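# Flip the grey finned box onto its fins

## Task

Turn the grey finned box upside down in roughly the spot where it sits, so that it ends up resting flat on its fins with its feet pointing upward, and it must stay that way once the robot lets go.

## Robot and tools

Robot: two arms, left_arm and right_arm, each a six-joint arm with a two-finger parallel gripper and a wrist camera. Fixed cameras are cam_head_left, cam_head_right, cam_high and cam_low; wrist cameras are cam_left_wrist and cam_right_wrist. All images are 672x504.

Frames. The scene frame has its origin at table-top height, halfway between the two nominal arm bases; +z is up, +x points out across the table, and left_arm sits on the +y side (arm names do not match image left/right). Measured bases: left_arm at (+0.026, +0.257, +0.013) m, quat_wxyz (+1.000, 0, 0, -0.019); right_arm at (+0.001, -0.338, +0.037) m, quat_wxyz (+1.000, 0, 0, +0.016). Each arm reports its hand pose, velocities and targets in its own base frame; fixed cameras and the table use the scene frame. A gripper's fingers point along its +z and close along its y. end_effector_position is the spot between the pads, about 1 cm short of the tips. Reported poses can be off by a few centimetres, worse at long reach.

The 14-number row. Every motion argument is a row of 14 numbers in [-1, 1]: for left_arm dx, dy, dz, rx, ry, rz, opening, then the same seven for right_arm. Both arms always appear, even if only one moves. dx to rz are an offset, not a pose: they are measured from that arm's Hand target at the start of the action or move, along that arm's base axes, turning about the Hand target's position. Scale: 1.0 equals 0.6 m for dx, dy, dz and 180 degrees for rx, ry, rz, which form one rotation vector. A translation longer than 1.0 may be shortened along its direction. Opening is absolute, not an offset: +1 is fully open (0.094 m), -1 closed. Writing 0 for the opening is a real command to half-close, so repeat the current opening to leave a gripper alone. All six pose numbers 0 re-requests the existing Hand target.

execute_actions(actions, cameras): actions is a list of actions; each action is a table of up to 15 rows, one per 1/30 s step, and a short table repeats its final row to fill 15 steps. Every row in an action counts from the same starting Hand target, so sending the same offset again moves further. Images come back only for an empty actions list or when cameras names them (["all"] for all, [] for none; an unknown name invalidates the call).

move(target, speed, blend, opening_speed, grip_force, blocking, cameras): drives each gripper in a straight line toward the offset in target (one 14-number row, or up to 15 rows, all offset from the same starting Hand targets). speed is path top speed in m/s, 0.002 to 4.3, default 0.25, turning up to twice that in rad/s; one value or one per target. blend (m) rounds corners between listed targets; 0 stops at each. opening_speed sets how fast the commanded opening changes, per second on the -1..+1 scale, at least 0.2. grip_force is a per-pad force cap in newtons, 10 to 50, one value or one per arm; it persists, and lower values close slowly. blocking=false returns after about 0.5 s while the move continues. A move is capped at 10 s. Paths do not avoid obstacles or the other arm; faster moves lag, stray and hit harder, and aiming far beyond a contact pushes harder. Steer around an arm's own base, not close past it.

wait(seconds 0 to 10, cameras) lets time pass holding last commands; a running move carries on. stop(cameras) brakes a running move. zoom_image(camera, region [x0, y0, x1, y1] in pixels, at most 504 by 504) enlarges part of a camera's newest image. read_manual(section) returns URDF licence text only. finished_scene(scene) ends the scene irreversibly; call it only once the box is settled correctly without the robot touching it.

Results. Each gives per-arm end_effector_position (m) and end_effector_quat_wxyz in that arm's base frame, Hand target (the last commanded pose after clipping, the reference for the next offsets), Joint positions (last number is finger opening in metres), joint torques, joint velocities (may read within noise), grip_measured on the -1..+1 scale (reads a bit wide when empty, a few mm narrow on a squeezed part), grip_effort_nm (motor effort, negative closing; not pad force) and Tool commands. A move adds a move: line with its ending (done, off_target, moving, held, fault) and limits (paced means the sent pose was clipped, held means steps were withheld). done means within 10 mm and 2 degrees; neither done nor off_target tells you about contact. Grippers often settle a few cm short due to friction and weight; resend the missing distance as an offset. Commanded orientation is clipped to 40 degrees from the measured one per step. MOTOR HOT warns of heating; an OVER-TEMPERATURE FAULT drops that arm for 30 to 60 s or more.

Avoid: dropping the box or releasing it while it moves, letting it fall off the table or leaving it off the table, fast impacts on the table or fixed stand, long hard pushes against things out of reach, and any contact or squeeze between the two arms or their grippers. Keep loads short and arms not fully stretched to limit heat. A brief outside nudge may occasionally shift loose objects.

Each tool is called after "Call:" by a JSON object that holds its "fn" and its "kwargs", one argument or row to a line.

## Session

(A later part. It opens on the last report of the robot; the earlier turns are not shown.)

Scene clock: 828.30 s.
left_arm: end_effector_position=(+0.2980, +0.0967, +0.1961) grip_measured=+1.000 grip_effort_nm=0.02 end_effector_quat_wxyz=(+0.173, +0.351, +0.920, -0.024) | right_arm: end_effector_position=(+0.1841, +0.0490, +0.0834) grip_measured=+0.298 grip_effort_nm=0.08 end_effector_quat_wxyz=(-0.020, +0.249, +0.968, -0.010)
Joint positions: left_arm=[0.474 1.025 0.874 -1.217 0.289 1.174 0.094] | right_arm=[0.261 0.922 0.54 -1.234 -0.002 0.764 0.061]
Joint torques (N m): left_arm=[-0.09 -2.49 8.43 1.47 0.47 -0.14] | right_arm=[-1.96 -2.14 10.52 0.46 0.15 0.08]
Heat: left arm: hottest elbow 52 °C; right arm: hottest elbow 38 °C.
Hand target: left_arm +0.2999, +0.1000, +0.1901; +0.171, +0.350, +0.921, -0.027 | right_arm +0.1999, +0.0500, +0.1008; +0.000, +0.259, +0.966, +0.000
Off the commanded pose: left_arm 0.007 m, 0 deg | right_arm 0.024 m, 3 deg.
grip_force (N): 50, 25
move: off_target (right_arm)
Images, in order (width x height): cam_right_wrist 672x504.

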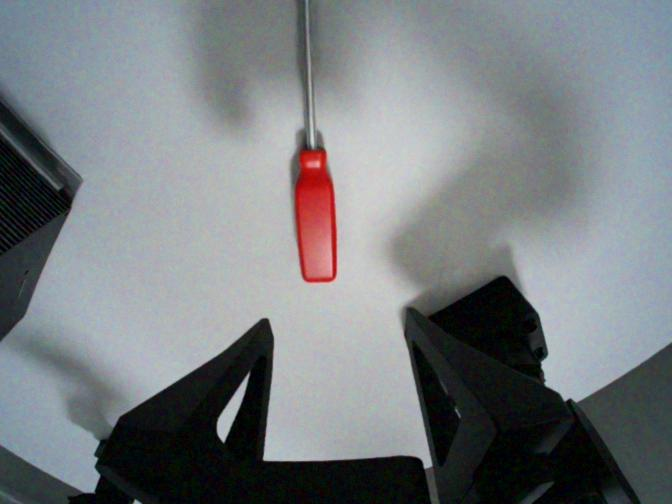

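Call:
{"fn": "move", "kwargs": {
  "target": [
    [0,0,0.1,0,0,0,1, 0.1435,0.1383,0.02,0.3671,-0.1337,0.0969,1],
    [0,0,0.1,0,0,0,1, 0.1435,0.1383,-0.118,0.3671,-0.1337,0.0969,1]
  ],
  "blend": [0.02,0],
  "grip_force": 50,
  "cameras": ["cam_right_wrist","cam_head_right"]
}}

Scene clock: 865.90 s.
left_arm: end_effector_position=(+0.2918, +0.0935, +0.2308) grip_measured=+1.000 grip_effort_nm=0.02 end_effector_quat_wxyz=(+0.158, +0.349, +0.923, -0.041) | right_arm: end_effector_position=(+0.2849, +0.1348, +0.0316) grip_measured=+0.998 grip_effort_nm=0.08 end_effector_quat_wxyz=(+0.049, +0.065, +0.817, +0.570)
Joint positions: left_arm=[0.474 1.025 0.97 -1.359 0.289 1.174 0.094] | right_arm=[-0.1 1.556 0.424 -0.262 -1.213 0.183 0.094]
Joint torques (N m): left_arm=[-0.03 -4.01 12.36 0.51 0.45 -0.13] | right_arm=[-1.61 -5.77 3.37 1.26 -0.86 -0.08]
Heat: left arm: hottest elbow 48 °C; right arm: hottest elbow 41 °C.
Hand target: left_arm +0.2999, +0.1000, +0.2502; +0.171, +0.350, +0.921, -0.027 | right_arm +0.2861, +0.1330, +0.0301; +0.050, +0.071, +0.816, +0.572
Off the commanded pose: left_arm 0.022 m, 2 deg | right_arm 0.003 m, 1 deg.
move: off_target (left_arm)
Images, in order (width x height): cam_head_right 672x504, cam_right_wrist 672x504.

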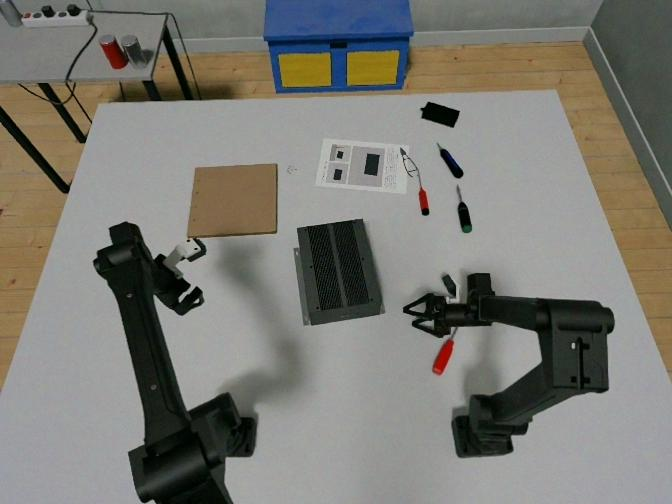

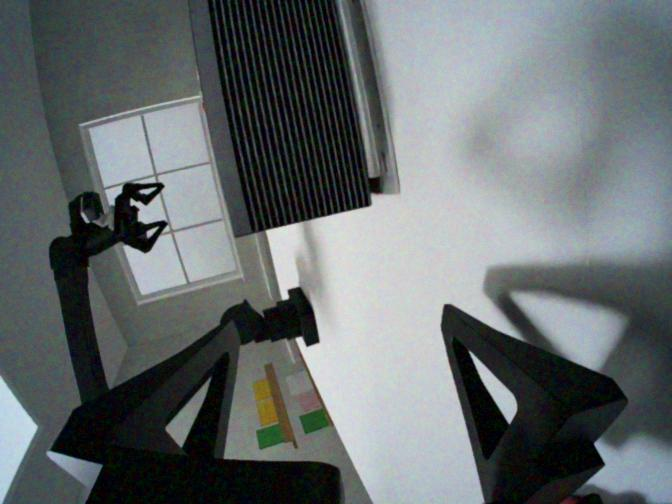

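Call:
{"fn": "zoom_image", "kwargs": {
  "camera": "cam_right_wrist",
  "region": [220, 100, 420, 260]
}}

Call:
{"fn": "zoom_image", "kwargs": {
  "camera": "cam_right_wrist",
  "region": [340, 140, 420, 220]
}}

Scaled by 2.520 from the camera's 672x504 image, which has a finer 960x720 frame.

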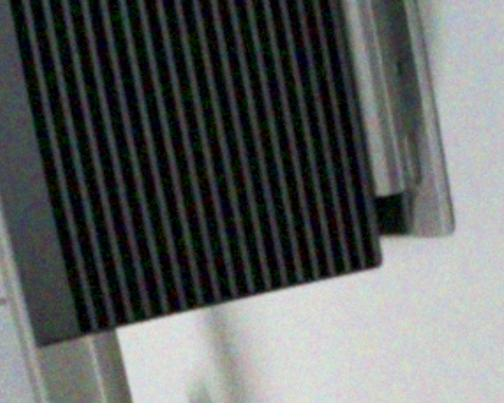

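Scaled by 6.300 from the camera's 672x504 image, which has a finer 960x720 frame.

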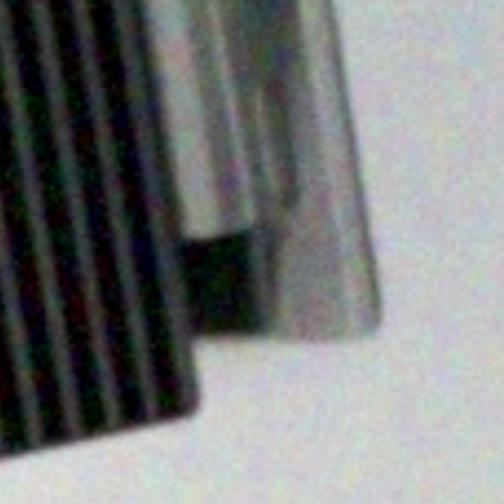

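Call:
{"fn": "move", "kwargs": {
  "target": [
    [-0.05,-0.333,-0.083,0.1087,-0.1569,-0.1052,1,0,0,0,0,0,0,1],
    [-0.0967,-0.6,-0.2917,0.2173,-0.3137,-0.2104,1,0,0,0,0,0,0,1]
  ],
  "blend": [0.04,0],
  "cameras": ["cam_left_wrist","cam_right_wrist"]
}}

Scene clock: 991.37 s.
left_arm: end_effector_position=(+0.2436, -0.2602, +0.0804) grip_measured=+1.000 grip_effort_nm=0.02 end_effector_quat_wxyz=(+0.438, +0.611, +0.544, +0.372) | right_arm: end_effector_position=(+0.2850, +0.1348, +0.0316) grip_measured=+0.998 grip_effort_nm=0.08 end_effector_quat_wxyz=(+0.049, +0.066, +0.817, +0.570)
Joint positions: left_arm=[-1.239 1.334 0.297 0.366 -0.994 0.961 0.094] | right_arm=[-0.1 1.556 0.424 -0.262 -1.213 0.184 0.094]
Joint torques (N m): left_arm=[-1.2 -3.14 5.16 2.62 -0.35 -0.12] | right_arm=[-0.97 -5.77 3.52 1.31 -0.85 -0.03]
Heat: left arm: hottest elbow 55 °C; right arm: hottest elbow 33 °C.
Hand target: left_arm +0.2419, -0.2600, +0.0752; +0.433, +0.618, +0.537, +0.376 | right_arm +0.2861, +0.1330, +0.0301; +0.050, +0.071, +0.816, +0.572
Off the commanded pose: left_arm 0.005 m, 1 deg | right_arm 0.003 m, 1 deg.
move: done
Images, in order (width x height): cam_left_wrist 672x504, cam_right_wrist 672x504.

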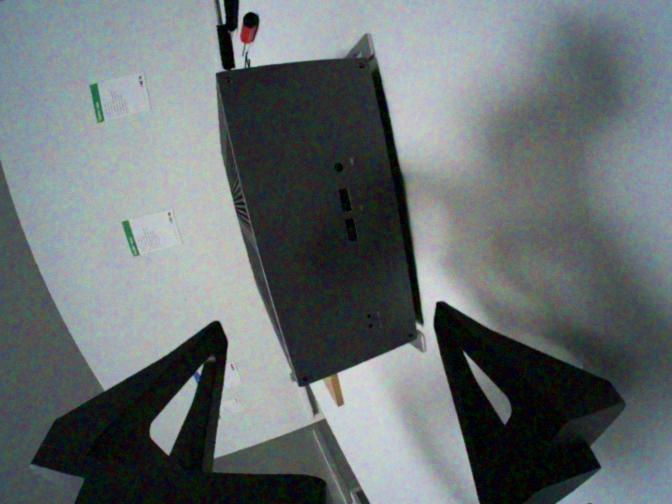

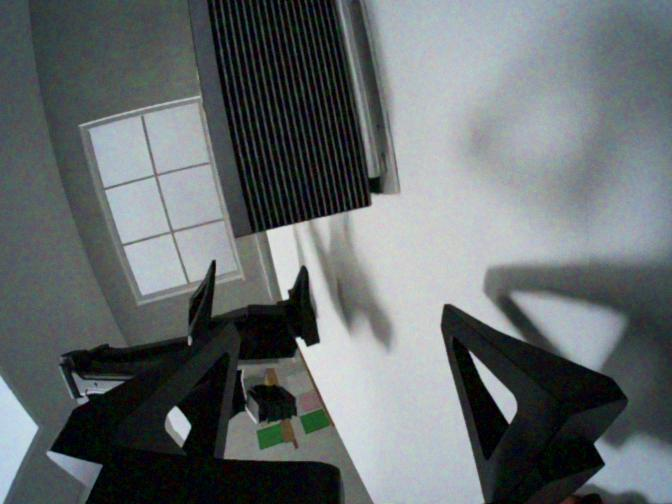

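Call:
{"fn": "move", "kwargs": {
  "target": [0.04,-0.004,-0.025,0,0,0,1,0,0,0,0,0,0,1],
  "speed": 0.08,
  "cameras": ["cam_left_wrist","cam_right_wrist"]
}}

Call:
{"fn": "zoom_image", "kwargs": {
  "camera": "cam_left_wrist",
  "region": [300, 200, 600, 420]
}}

Call:
{"fn": "zoom_image", "kwargs": {
  "camera": "cam_right_wrist",
  "region": [180, 160, 420, 340]
}}

Scene clock: 1023.47 s.
left_arm: end_effector_position=(+0.2625, -0.2631, +0.0636) grip_measured=+1.000 grip_effort_nm=0.02 end_effector_quat_wxyz=(+0.438, +0.616, +0.539, +0.372) | right_arm: end_effector_position=(+0.2850, +0.1348, +0.0316) grip_measured=+0.998 grip_effort_nm=0.08 end_effector_quat_wxyz=(+0.049, +0.066, +0.817, +0.570)
Joint positions: left_arm=[-1.17 1.452 0.297 0.548 -0.931 1.049 0.094] | right_arm=[-0.1 1.556 0.424 -0.262 -1.213 0.184 0.094]
Joint torques (N m): left_arm=[0.03 -3.78 4.98 2.7 -0.13 -0.15] | right_arm=[-1.61 -6.07 3.4 1.44 -0.84 0]
Heat: left arm: hottest elbow 47 °C; right arm: hottest elbow 33 °C.
Hand target: left_arm +0.2658, -0.2625, +0.0601; +0.433, +0.619, +0.537, +0.376 | right_arm +0.2861, +0.1330, +0.0301; +0.050, +0.071, +0.816, +0.572
Off the commanded pose: left_arm 0.005 m, 1 deg | right_arm 0.003 m, 1 deg.
move: done
Images, in order (width x height): cam_left_wrist 672x504, cam_right_wrist 672x504.

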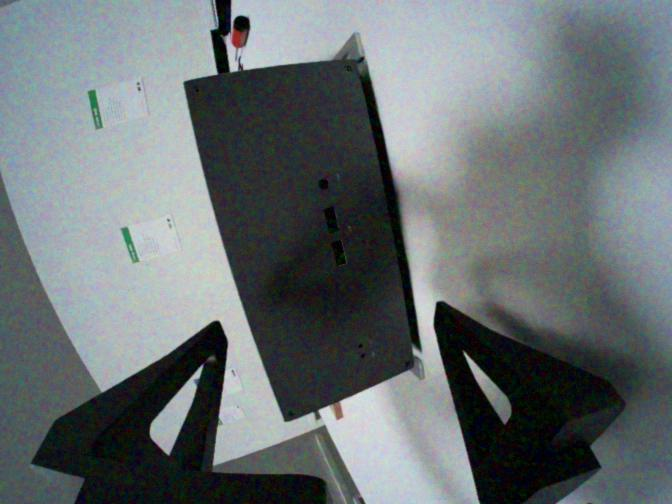

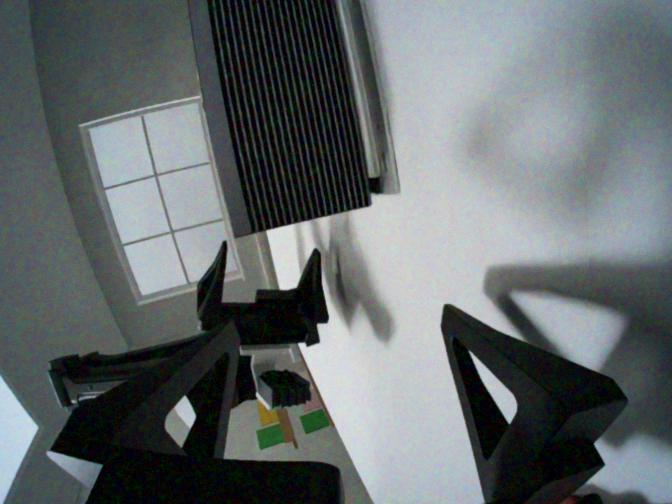

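Scaled by 1.680 from the camera's 672x504 image, which has a finer 960x720 frame.

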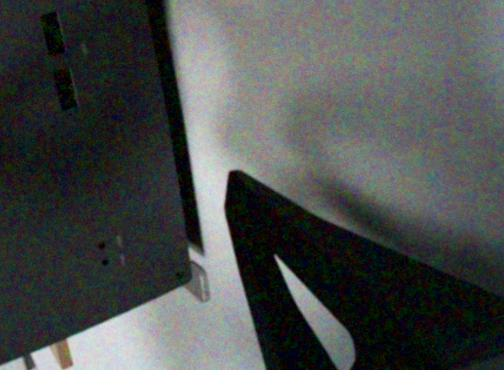

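Scaled by 2.100 from the camera's 672x504 image, which has a finer 960x720 frame.

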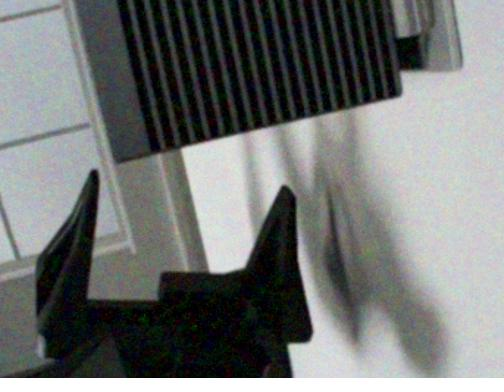

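Call:
{"fn": "move", "kwargs": {
  "target": [0.05,-0.007,-0.0152,0,0,0,1,0,0,0,0,0,0,1],
  "speed": 0.06,
  "cameras": ["cam_left_wrist","cam_right_wrist"]
}}

Call:
{"fn": "zoom_image", "kwargs": {
  "camera": "cam_left_wrist",
  "region": [300, 200, 600, 420]
}}

Call:
{"fn": "zoom_image", "kwargs": {
  "camera": "cam_right_wrist",
  "region": [180, 160, 420, 340]
}}

Scene clock: 1044.07 s.
left_arm: end_effector_position=(+0.2801, -0.2613, +0.0463) grip_measured=+1.000 grip_effort_nm=0.02 end_effector_quat_wxyz=(+0.428, +0.632, +0.530, +0.370) | right_arm: end_effector_position=(+0.2850, +0.1348, +0.0316) grip_measured=+0.998 grip_effort_nm=0.08 end_effector_quat_wxyz=(+0.049, +0.066, +0.817, +0.570)
Joint positions: left_arm=[-1.098 1.542 0.299 0.667 -0.851 1.13 0.094] | right_arm=[-0.1 1.556 0.424 -0.262 -1.213 0.184 0.094]
Joint torques (N m): left_arm=[2.02 -4.31 6.64 2.85 -0.19 -0.13] | right_arm=[-1.26 -5.77 3.44 1.16 -0.86 -0.04]
Heat: left arm: hottest elbow 45 °C; right arm: hottest elbow 33 °C.
Hand target: left_arm +0.2959, -0.2667, +0.0511; +0.433, +0.618, +0.537, +0.376 | right_arm +0.2861, +0.1330, +0.0301; +0.050, +0.071, +0.816, +0.572
Off the commanded pose: left_arm 0.017 m, 2 deg | right_arm 0.003 m, 1 deg.
move: off_target (left_arm)
Images, in order (width x height): cam_left_wrist 672x504, cam_right_wrist 672x504.

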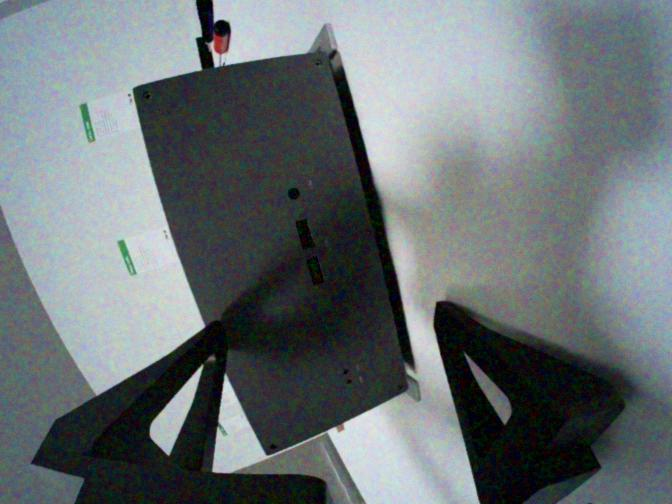

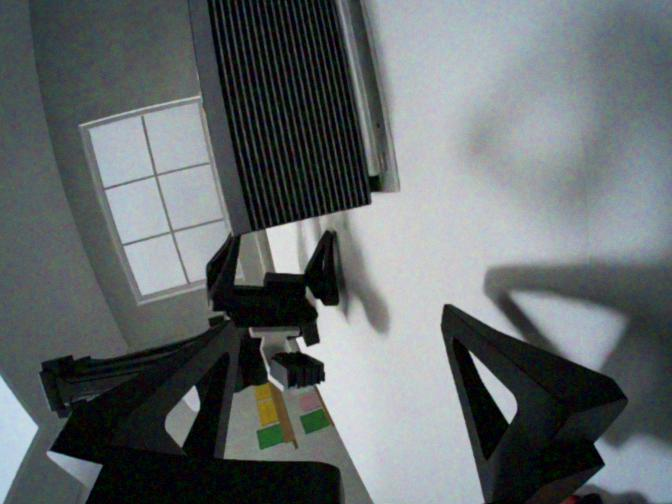

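Scaled by 1.680 from the camera's 672x504 image, which has a finer 960x720 frame.

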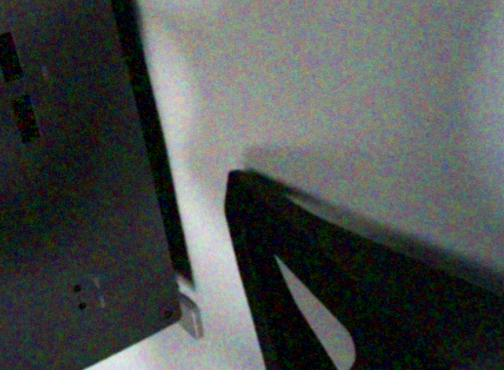

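Scaled by 2.100 from the camera's 672x504 image, which has a finer 960x720 frame.

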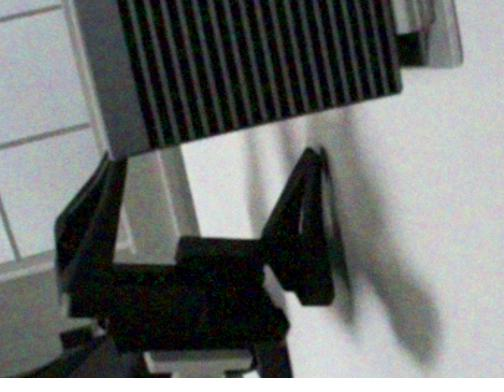

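Call:
{"fn": "move", "kwargs": {
  "target": [
    [-0.0633,0.009,0.0117,-0.0035,-0.0248,0,1,0,0,0,0,0,0,1],
    [-0.0633,0.009,-0.004,-0.0035,-0.0248,0,1,0,0,0,0,0,0,1]
  ],
  "speed": [0.1,0.03],
  "cameras": ["cam_left_wrist","cam_right_wrist"]
}}

Call:
{"fn": "zoom_image", "kwargs": {
  "camera": "cam_left_wrist",
  "region": [300, 200, 600, 420]
}}

Call:
{"fn": "zoom_image", "kwargs": {
  "camera": "cam_right_wrist",
  "region": [180, 160, 420, 340]
}}

Scene clock: 1113.60 s.
left_arm: end_effector_position=(+0.2611, -0.2618, +0.0540) grip_measured=+1.000 grip_effort_nm=0.02 end_effector_quat_wxyz=(+0.458, +0.598, +0.523, +0.398) | right_arm: end_effector_position=(+0.2850, +0.1348, +0.0316) grip_measured=+0.998 grip_effort_nm=0.08 end_effector_quat_wxyz=(+0.049, +0.066, +0.817, +0.570)
Joint positions: left_arm=[-1.191 1.602 0.271 0.824 -0.995 1.133 0.094] | right_arm=[-0.1 1.556 0.424 -0.262 -1.213 0.184 0.094]
Joint torques (N m): left_arm=[-1.55 -4.78 3.07 2.66 -0.35 -0.36] | right_arm=[-0.67 -6.07 3.49 1.39 -0.83 -0.04]
Heat: left arm: hottest elbow 42 °C; right arm: hottest elbow 32 °C.
Hand target: left_arm +0.2579, -0.2612, +0.0487; +0.457, +0.601, +0.522, +0.397 | right_arm +0.2861, +0.1330, +0.0301; +0.050, +0.071, +0.816, +0.572
Off the commanded pose: left_arm 0.006 m, 0 deg | right_arm 0.003 m, 1 deg.
move: done
Images, in order (width x height): cam_left_wrist 672x504, cam_right_wrist 672x504.

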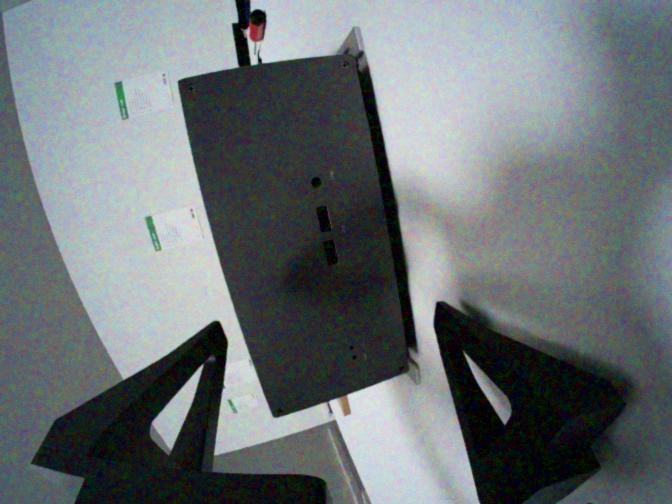

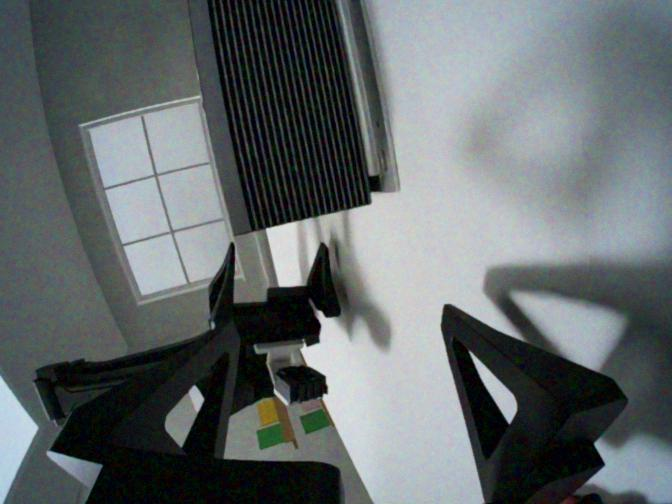

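Scaled by 1.680 from the camera's 672x504 image, which has a finer 960x720 frame.

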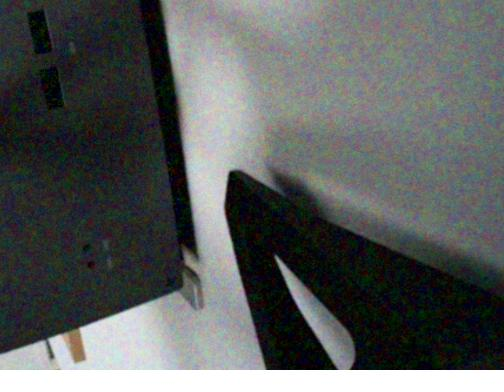

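Scaled by 2.100 from the camera's 672x504 image, which has a finer 960x720 frame.

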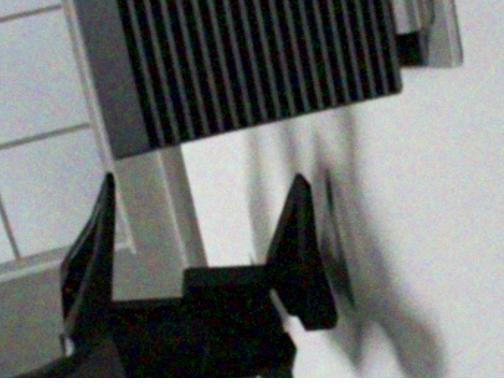

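Call:
{"fn": "move", "kwargs": {
  "target": [0,0,-0.01,0,0,0,1,0,0,0,0,0,0,1],
  "speed": 0.03
}}

Scene clock: 1123.20 s.
left_arm: end_effector_position=(+0.2611, -0.2619, +0.0479) grip_measured=+1.000 grip_effort_nm=0.02 end_effector_quat_wxyz=(+0.458, +0.598, +0.523, +0.398) | right_arm: end_effector_position=(+0.2850, +0.1348, +0.0316) grip_measured=+0.998 grip_effort_nm=0.08 end_effector_quat_wxyz=(+0.049, +0.066, +0.817, +0.570)
Joint positions: left_arm=[-1.191 1.637 0.271 0.86 -0.995 1.133 0.094] | right_arm=[-0.1 1.556 0.424 -0.262 -1.213 0.184 0.094]
Joint torques (N m): left_arm=[-1.55 -4.78 2.8 2.65 -0.33 -0.35] | right_arm=[-1.96 -5.83 3.44 1.39 -0.88 -0.05]
Heat: left arm: hottest elbow 41 °C; right arm: hottest elbow 32 °C.
Hand target: left_arm +0.2579, -0.2612, +0.0426; +0.457, +0.601, +0.522, +0.397 | right_arm +0.2861, +0.1330, +0.0301; +0.050, +0.071, +0.816, +0.572
Off the commanded pose: left_arm 0.006 m, 0 deg | right_arm 0.003 m, 1 deg.
move: done

Call:
{"fn": "move", "kwargs": {
  "target": [0,0,-0.005,0,0,0,1,0,0,0,0,0,0,1],
  "speed": 0.02,
  "cameras": ["cam_left_wrist","cam_right_wrist"]
}}

Call:
{"fn": "zoom_image", "kwargs": {
  "camera": "cam_left_wrist",
  "region": [300, 200, 600, 420]
}}

Call:
{"fn": "zoom_image", "kwargs": {
  "camera": "cam_right_wrist",
  "region": [180, 160, 420, 340]
}}

Scene clock: 1134.80 s.
left_arm: end_effector_position=(+0.2611, -0.2618, +0.0449) grip_measured=+1.000 grip_effort_nm=0.02 end_effector_quat_wxyz=(+0.458, +0.598, +0.523, +0.398) | right_arm: end_effector_position=(+0.2850, +0.1348, +0.0316) grip_measured=+0.998 grip_effort_nm=0.08 end_effector_quat_wxyz=(+0.049, +0.066, +0.817, +0.570)
Joint positions: left_arm=[-1.191 1.655 0.271 0.878 -0.995 1.133 0.094] | right_arm=[-0.1 1.556 0.424 -0.262 -1.213 0.184 0.094]
Joint torques (N m): left_arm=[-1.55 -4.84 2.63 2.69 -0.34 -0.35] | right_arm=[-0.91 -5.71 3.22 1.32 -0.88 -0.02]
Heat: left arm: hottest elbow 41 °C; right arm: hottest elbow 32 °C.
Hand target: left_arm +0.2579, -0.2612, +0.0397; +0.457, +0.601, +0.522, +0.397 | right_arm +0.2861, +0.1330, +0.0301; +0.050, +0.071, +0.816, +0.572
Off the commanded pose: left_arm 0.006 m, 0 deg | right_arm 0.003 m, 1 deg.
move: done
Images, in order (width x height): cam_left_wrist 672x504, cam_right_wrist 672x504.

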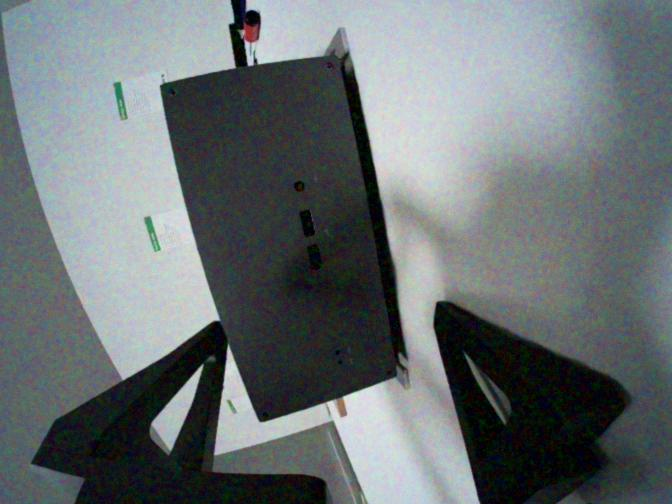

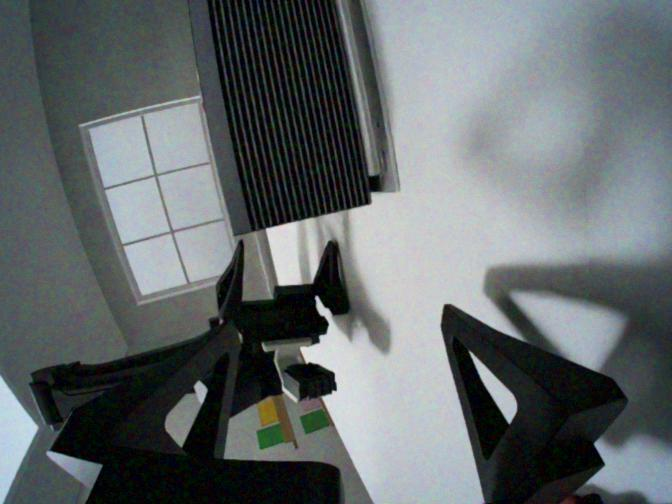

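Scaled by 1.680 from the camera's 672x504 image, which has a finer 960x720 frame.

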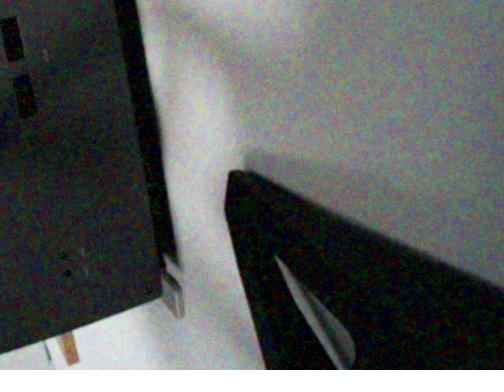

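Scaled by 2.100 from the camera's 672x504 image, which has a finer 960x720 frame.

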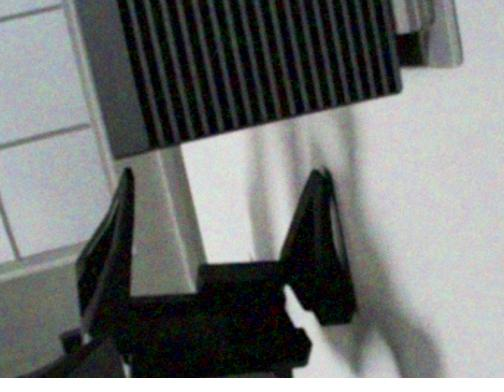

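Call:
{"fn": "move", "kwargs": {
  "target": [0.0617,-0.0083,0.003,0,0,0,1,0,0,0,0,0,0,1],
  "speed": 0.05,
  "cameras": ["cam_left_wrist","cam_right_wrist"]
}}

Call:
{"fn": "zoom_image", "kwargs": {
  "camera": "cam_left_wrist",
  "region": [300, 200, 600, 420]
}}

Call:
{"fn": "zoom_image", "kwargs": {
  "camera": "cam_right_wrist",
  "region": [180, 160, 420, 340]
}}

Scene clock: 1161.43 s.
left_arm: end_effector_position=(+0.2834, -0.2625, +0.0421) grip_measured=+1.000 grip_effort_nm=0.02 end_effector_quat_wxyz=(+0.458, +0.605, +0.521, +0.391) | right_arm: end_effector_position=(+0.2850, +0.1348, +0.0316) grip_measured=+0.998 grip_effort_nm=0.07 end_effector_quat_wxyz=(+0.049, +0.066, +0.817, +0.570)
Joint positions: left_arm=[-1.107 1.685 0.287 0.942 -0.901 1.199 0.094] | right_arm=[-0.1 1.556 0.424 -0.262 -1.213 0.184 0.094]
Joint torques (N m): left_arm=[1.44 -4.89 4.94 2.71 0.12 -0.09] | right_arm=[-1.14 -5.83 3.45 1.18 -0.86 0]
Heat: left arm: hottest elbow 40 °C; right arm: hottest elbow 32 °C.
Hand target: left_arm +0.2949, -0.2663, +0.0414; +0.457, +0.601, +0.522, +0.397 | right_arm +0.2861, +0.1330, +0.0301; +0.050, +0.071, +0.816, +0.572
Off the commanded pose: left_arm 0.012 m, 1 deg | right_arm 0.003 m, 1 deg.
move: off_target (left_arm)
Images, in order (width x height): cam_left_wrist 672x504, cam_right_wrist 672x504.

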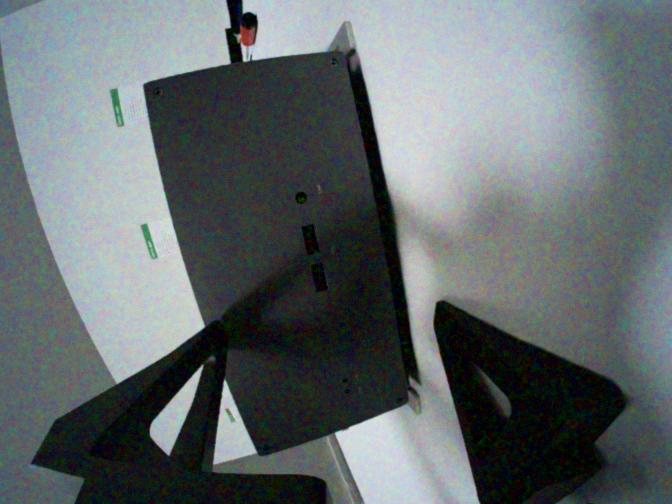

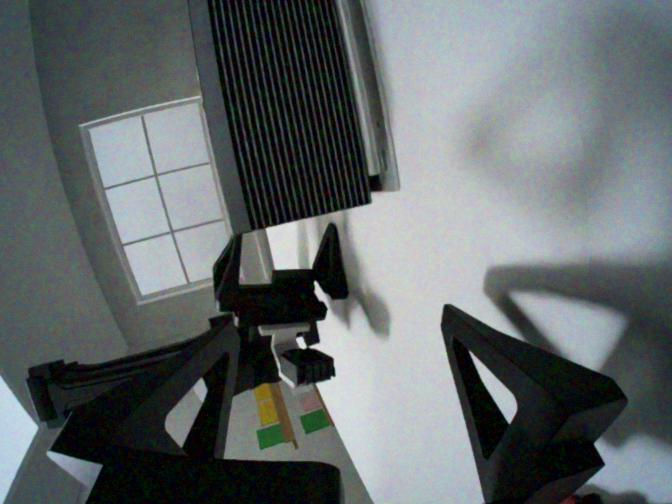

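Scaled by 1.680 from the camera's 672x504 image, which has a finer 960x720 frame.

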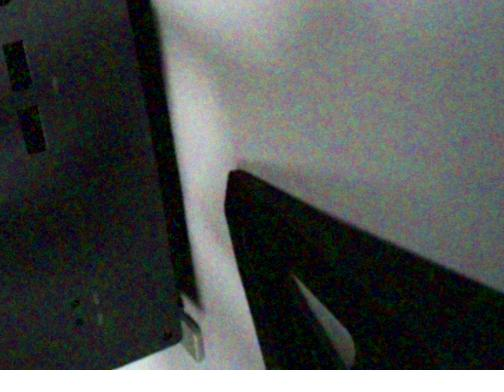

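Scaled by 2.100 from the camera's 672x504 image, which has a finer 960x720 frame.

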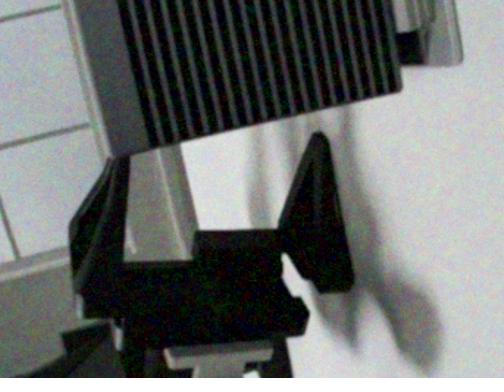

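Call:
{"fn": "move", "kwargs": {
  "target": [
    [-0.11,0.01,0.05,0,0,0,1,0,0,0.05,0,0,0,-1],
    [-0.1357,-0.138,0.035,0,0,0,1,0.2565,-0.03,0.05,-0.0335,0.0004,0.1044,-1]
  ],
  "speed": 0.15,
  "cameras": ["cam_left_wrist","cam_right_wrist","cam_head_right"]
}}

Scene clock: 1579.40 s.
left_arm: end_effector_position=(+0.2149, -0.3378, +0.0639) grip_measured=+1.000 grip_effort_nm=0.02 end_effector_quat_wxyz=(+0.455, +0.601, +0.521, +0.400) | right_arm: end_effector_position=(+0.4304, +0.1100, +0.0584) grip_measured=-0.986 grip_effort_nm=-0.76 end_effector_quat_wxyz=(-0.043, -0.052, +0.845, +0.530)
Joint positions: left_arm=[-1.416 1.602 0.475 0.36 -1.176 0.85 0.094] | right_arm=[-0.098 1.912 1.146 -1.266 -1.066 -0.496 0.001]
Joint torques (N m): left_arm=[-1.61 -6.07 6.9 1.33 -0.52 -0.43] | right_arm=[0.5 -12.51 7.5 -0.51 -0.49 -0.19]
Heat: left arm: hottest elbow 38 °C; right arm: hottest elbow 32 °C.
Hand target: left_arm +0.2135, -0.3491, +0.0625; +0.457, +0.601, +0.522, +0.397 | right_arm +0.4400, +0.1151, +0.0601; -0.041, -0.065, +0.845, +0.528
Off the commanded pose: left_arm 0.012 m, 0 deg | right_arm 0.011 m, 2 deg.
move: off_target (left_arm, right_arm)
Images, in order (width x height): cam_head_right 672x504, cam_left_wrist 672x504, cam_right_wrist 672x504.

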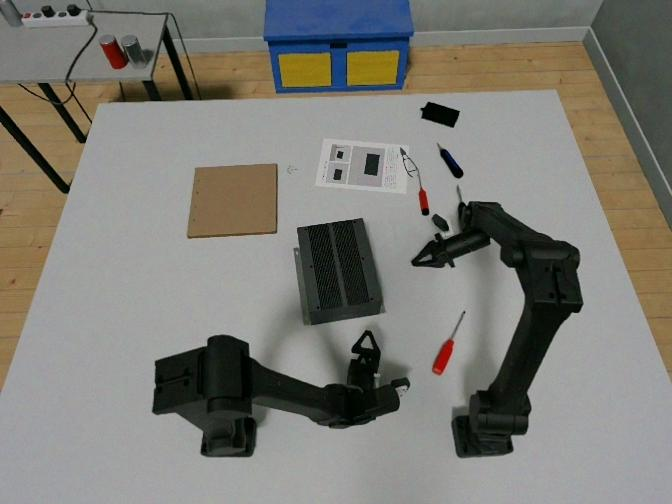

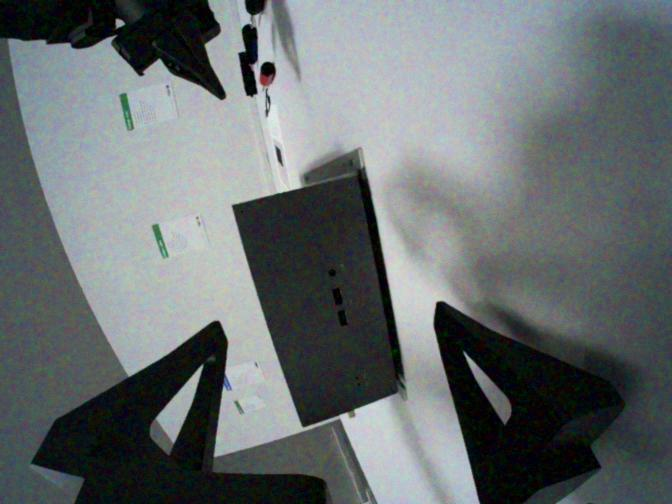

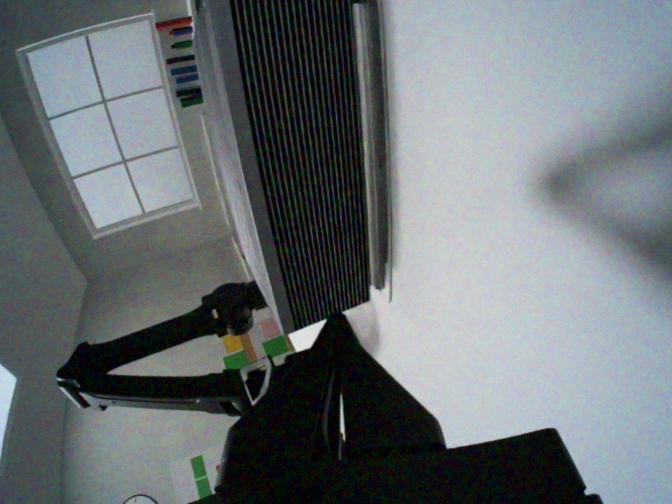

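Call:
{"fn": "execute_actions", "kwargs": {
  "actions": []
}}

Scene clock: 1611.30 s.
left_arm: end_effector_position=(+0.2149, -0.3378, +0.0639) grip_measured=+1.000 grip_effort_nm=0.02 end_effector_quat_wxyz=(+0.455, +0.601, +0.521, +0.400) | right_arm: end_effector_position=(+0.4304, +0.1100, +0.0584) grip_measured=-0.986 grip_effort_nm=-0.76 end_effector_quat_wxyz=(-0.043, -0.052, +0.845, +0.530)
Joint positions: left_arm=[-1.416 1.602 0.475 0.36 -1.176 0.85 0.094] | right_arm=[-0.098 1.912 1.146 -1.266 -1.066 -0.496 0.001]
Joint velocities: within noise
Joint torques (N m): left_arm=[-1.55 -6.07 6.9 1.35 -0.51 -0.42] | right_arm=[0.56 -13.04 7.53 -0.5 -0.5 -0.18]
Heat: left arm: hottest elbow 38 °C; right arm: hottest elbow 34 °C.
Hand target: left_arm +0.2135, -0.3491, +0.0625; +0.457, +0.601, +0.522, +0.397 | right_arm +0.4400, +0.1151, +0.0601; -0.041, -0.065, +0.845, +0.528
Tool commands: left_gripper/opening=+1.0 right_gripper/opening=-1.0
Off the commanded pose: left_arm 0.012 m, 0 deg | right_arm 0.011 m, 2 deg.

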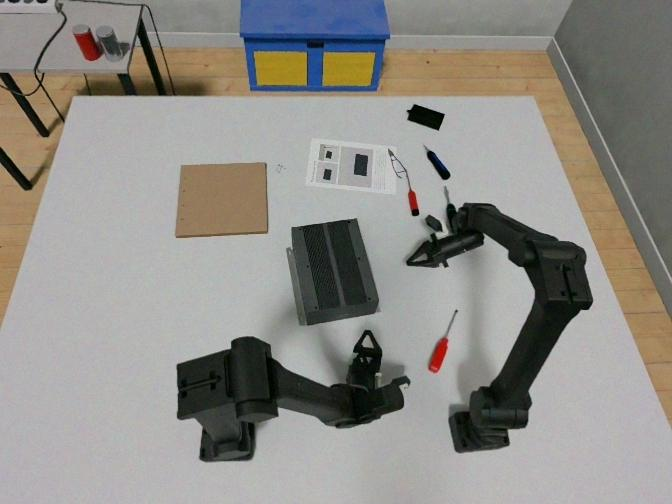

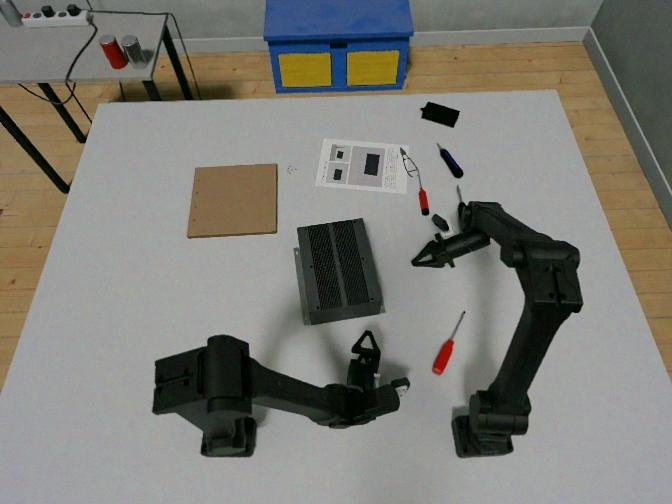

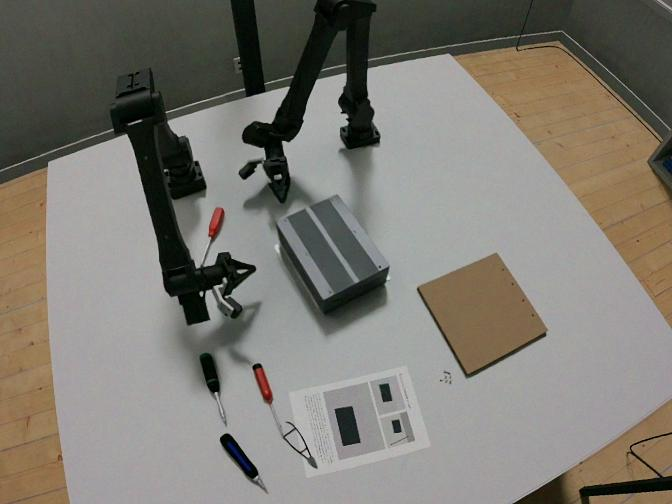

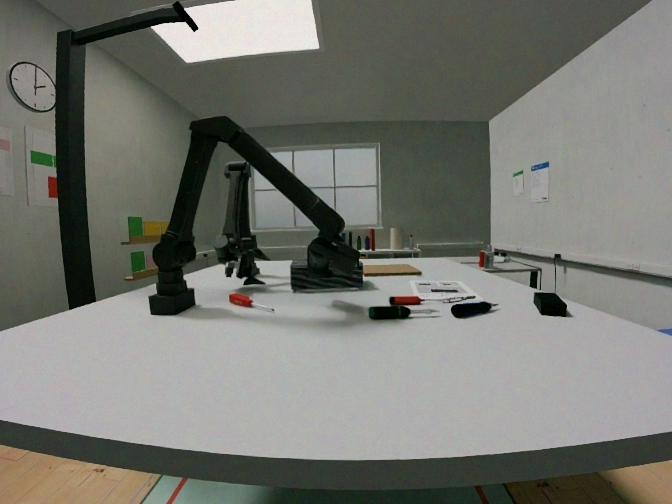

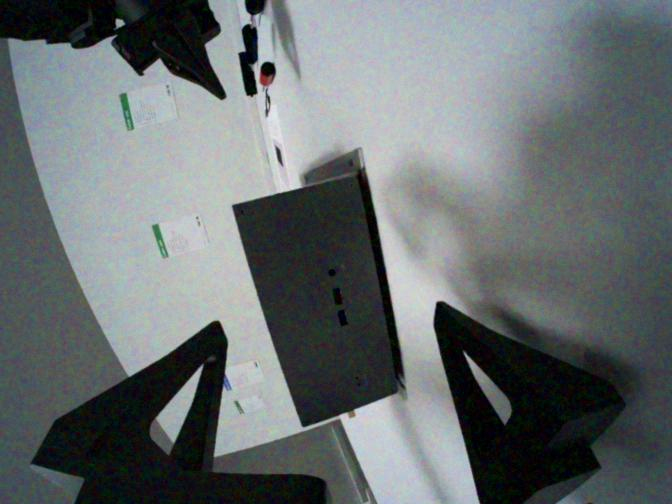

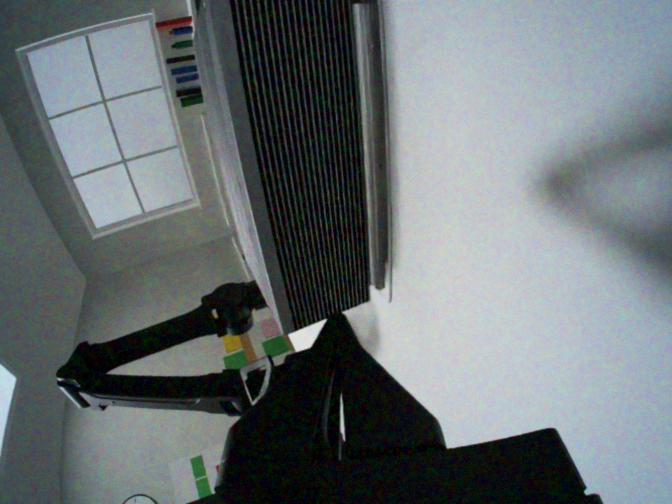

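Call:
{"fn": "zoom_image", "kwargs": {
  "camera": "cam_right_wrist",
  "region": [220, 180, 440, 345]
}}

Call:
{"fn": "zoom_image", "kwargs": {
  "camera": "cam_right_wrist",
  "region": [220, 0, 440, 165]
}}

Call:
{"fn": "zoom_image", "kwargs": {
  "camera": "cam_left_wrist",
  "region": [220, 130, 440, 440]
}}

Scaled by 2.291 from the camera's 672x504 image, which has a finer 960x720 frame.

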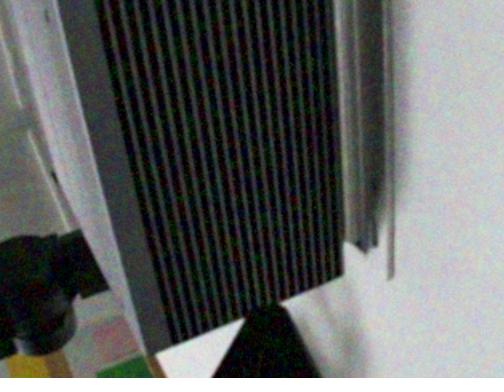

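Scaled by 2.291 from the camera's 672x504 image, which has a finer 960x720 frame.

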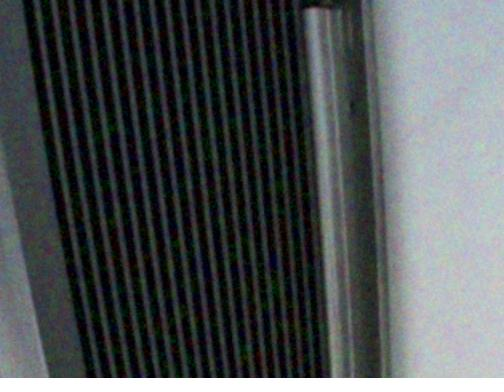

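Scaled by 1.626 from the camera's 672x504 image, which has a finer 960x720 frame.

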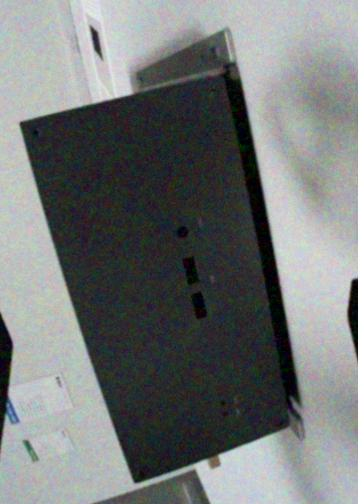

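Call:
{"fn": "move", "kwargs": {
  "target": [0,0,0,0,0,0,1, -0.003,0.083,-0.1083,0,0,0,-1],
  "speed": 0.08,
  "cameras": ["cam_left_wrist","cam_right_wrist"]
}}

Scene clock: 1729.57 s.
left_arm: end_effector_position=(+0.2149, -0.3377, +0.0639) grip_measured=+1.000 grip_effort_nm=0.02 end_effector_quat_wxyz=(+0.455, +0.601, +0.521, +0.400) | right_arm: end_effector_position=(+0.4402, +0.1592, -0.0010) grip_measured=-0.986 grip_effort_nm=-0.76 end_effector_quat_wxyz=(-0.035, -0.065, +0.846, +0.527)
Joint positions: left_arm=[-1.416 1.602 0.475 0.36 -1.177 0.849 0.094] | right_arm=[0.011 2.006 1.11 -0.938 -1.096 -0.303 0.001]
Joint torques (N m): left_arm=[-1.49 -6.12 6.89 1.35 -0.52 -0.42] | right_arm=[0.26 -13.1 4.66 0.32 -0.85 -0.05]
Heat: left arm: hottest elbow 39 °C; right arm: hottest elbow 37 °C.
Hand target: left_arm +0.2136, -0.3491, +0.0625; +0.457, +0.601, +0.522, +0.397 | right_arm +0.4383, +0.1649, -0.0049; -0.041, -0.065, +0.845, +0.528
Off the commanded pose: left_arm 0.012 m, 0 deg | right_arm 0.007 m, 1 deg.
move: off_target (left_arm)
Images, in order (width x height): cam_left_wrist 672x504, cam_right_wrist 672x504.

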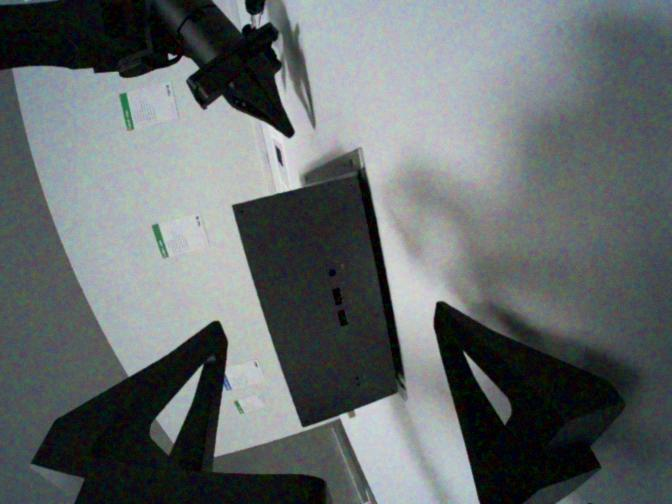

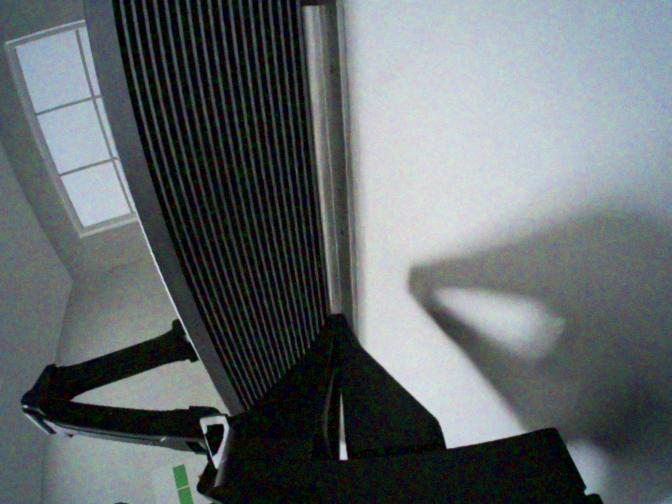

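Call:
{"fn": "move", "kwargs": {
  "target": [0,0,0,0,0,0,1, 0,0.011,-0.035,0,0,0,-1],
  "speed": 0.05,
  "cameras": ["cam_left_wrist","cam_right_wrist"]
}}

Scene clock: 1735.83 s.
left_arm: end_effector_position=(+0.2149, -0.3377, +0.0639) grip_measured=+1.000 grip_effort_nm=0.02 end_effector_quat_wxyz=(+0.455, +0.601, +0.521, +0.400) | right_arm: end_effector_position=(+0.4404, +0.1646, -0.0214) grip_measured=-0.986 grip_effort_nm=-0.76 end_effector_quat_wxyz=(-0.034, -0.064, +0.846, +0.528)
Joint positions: left_arm=[-1.416 1.602 0.475 0.36 -1.177 0.849 0.094] | right_arm=[0.022 2.046 1.103 -0.864 -1.101 -0.273 0.001]
Joint torques (N m): left_arm=[-1.55 -6.12 6.93 1.32 -0.5 -0.42] | right_arm=[0.73 -13.45 4.18 0.55 -0.8 0.01]
Heat: left arm: hottest elbow 39 °C; right arm: hottest elbow 37 °C.
Hand target: left_arm +0.2136, -0.3491, +0.0625; +0.457, +0.601, +0.522, +0.397 | right_arm +0.4382, +0.1713, -0.0258; -0.041, -0.065, +0.845, +0.528
Off the commanded pose: left_arm 0.012 m, 0 deg | right_arm 0.008 m, 1 deg.
move: off_target (left_arm)
Images, in order (width x height): cam_left_wrist 672x504, cam_right_wrist 672x504.

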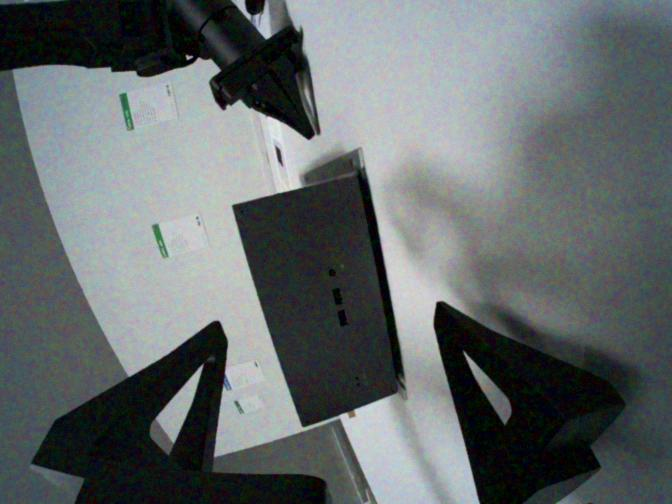

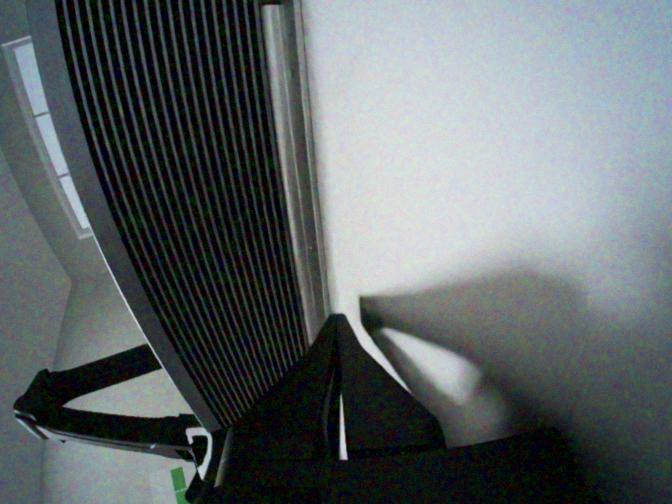

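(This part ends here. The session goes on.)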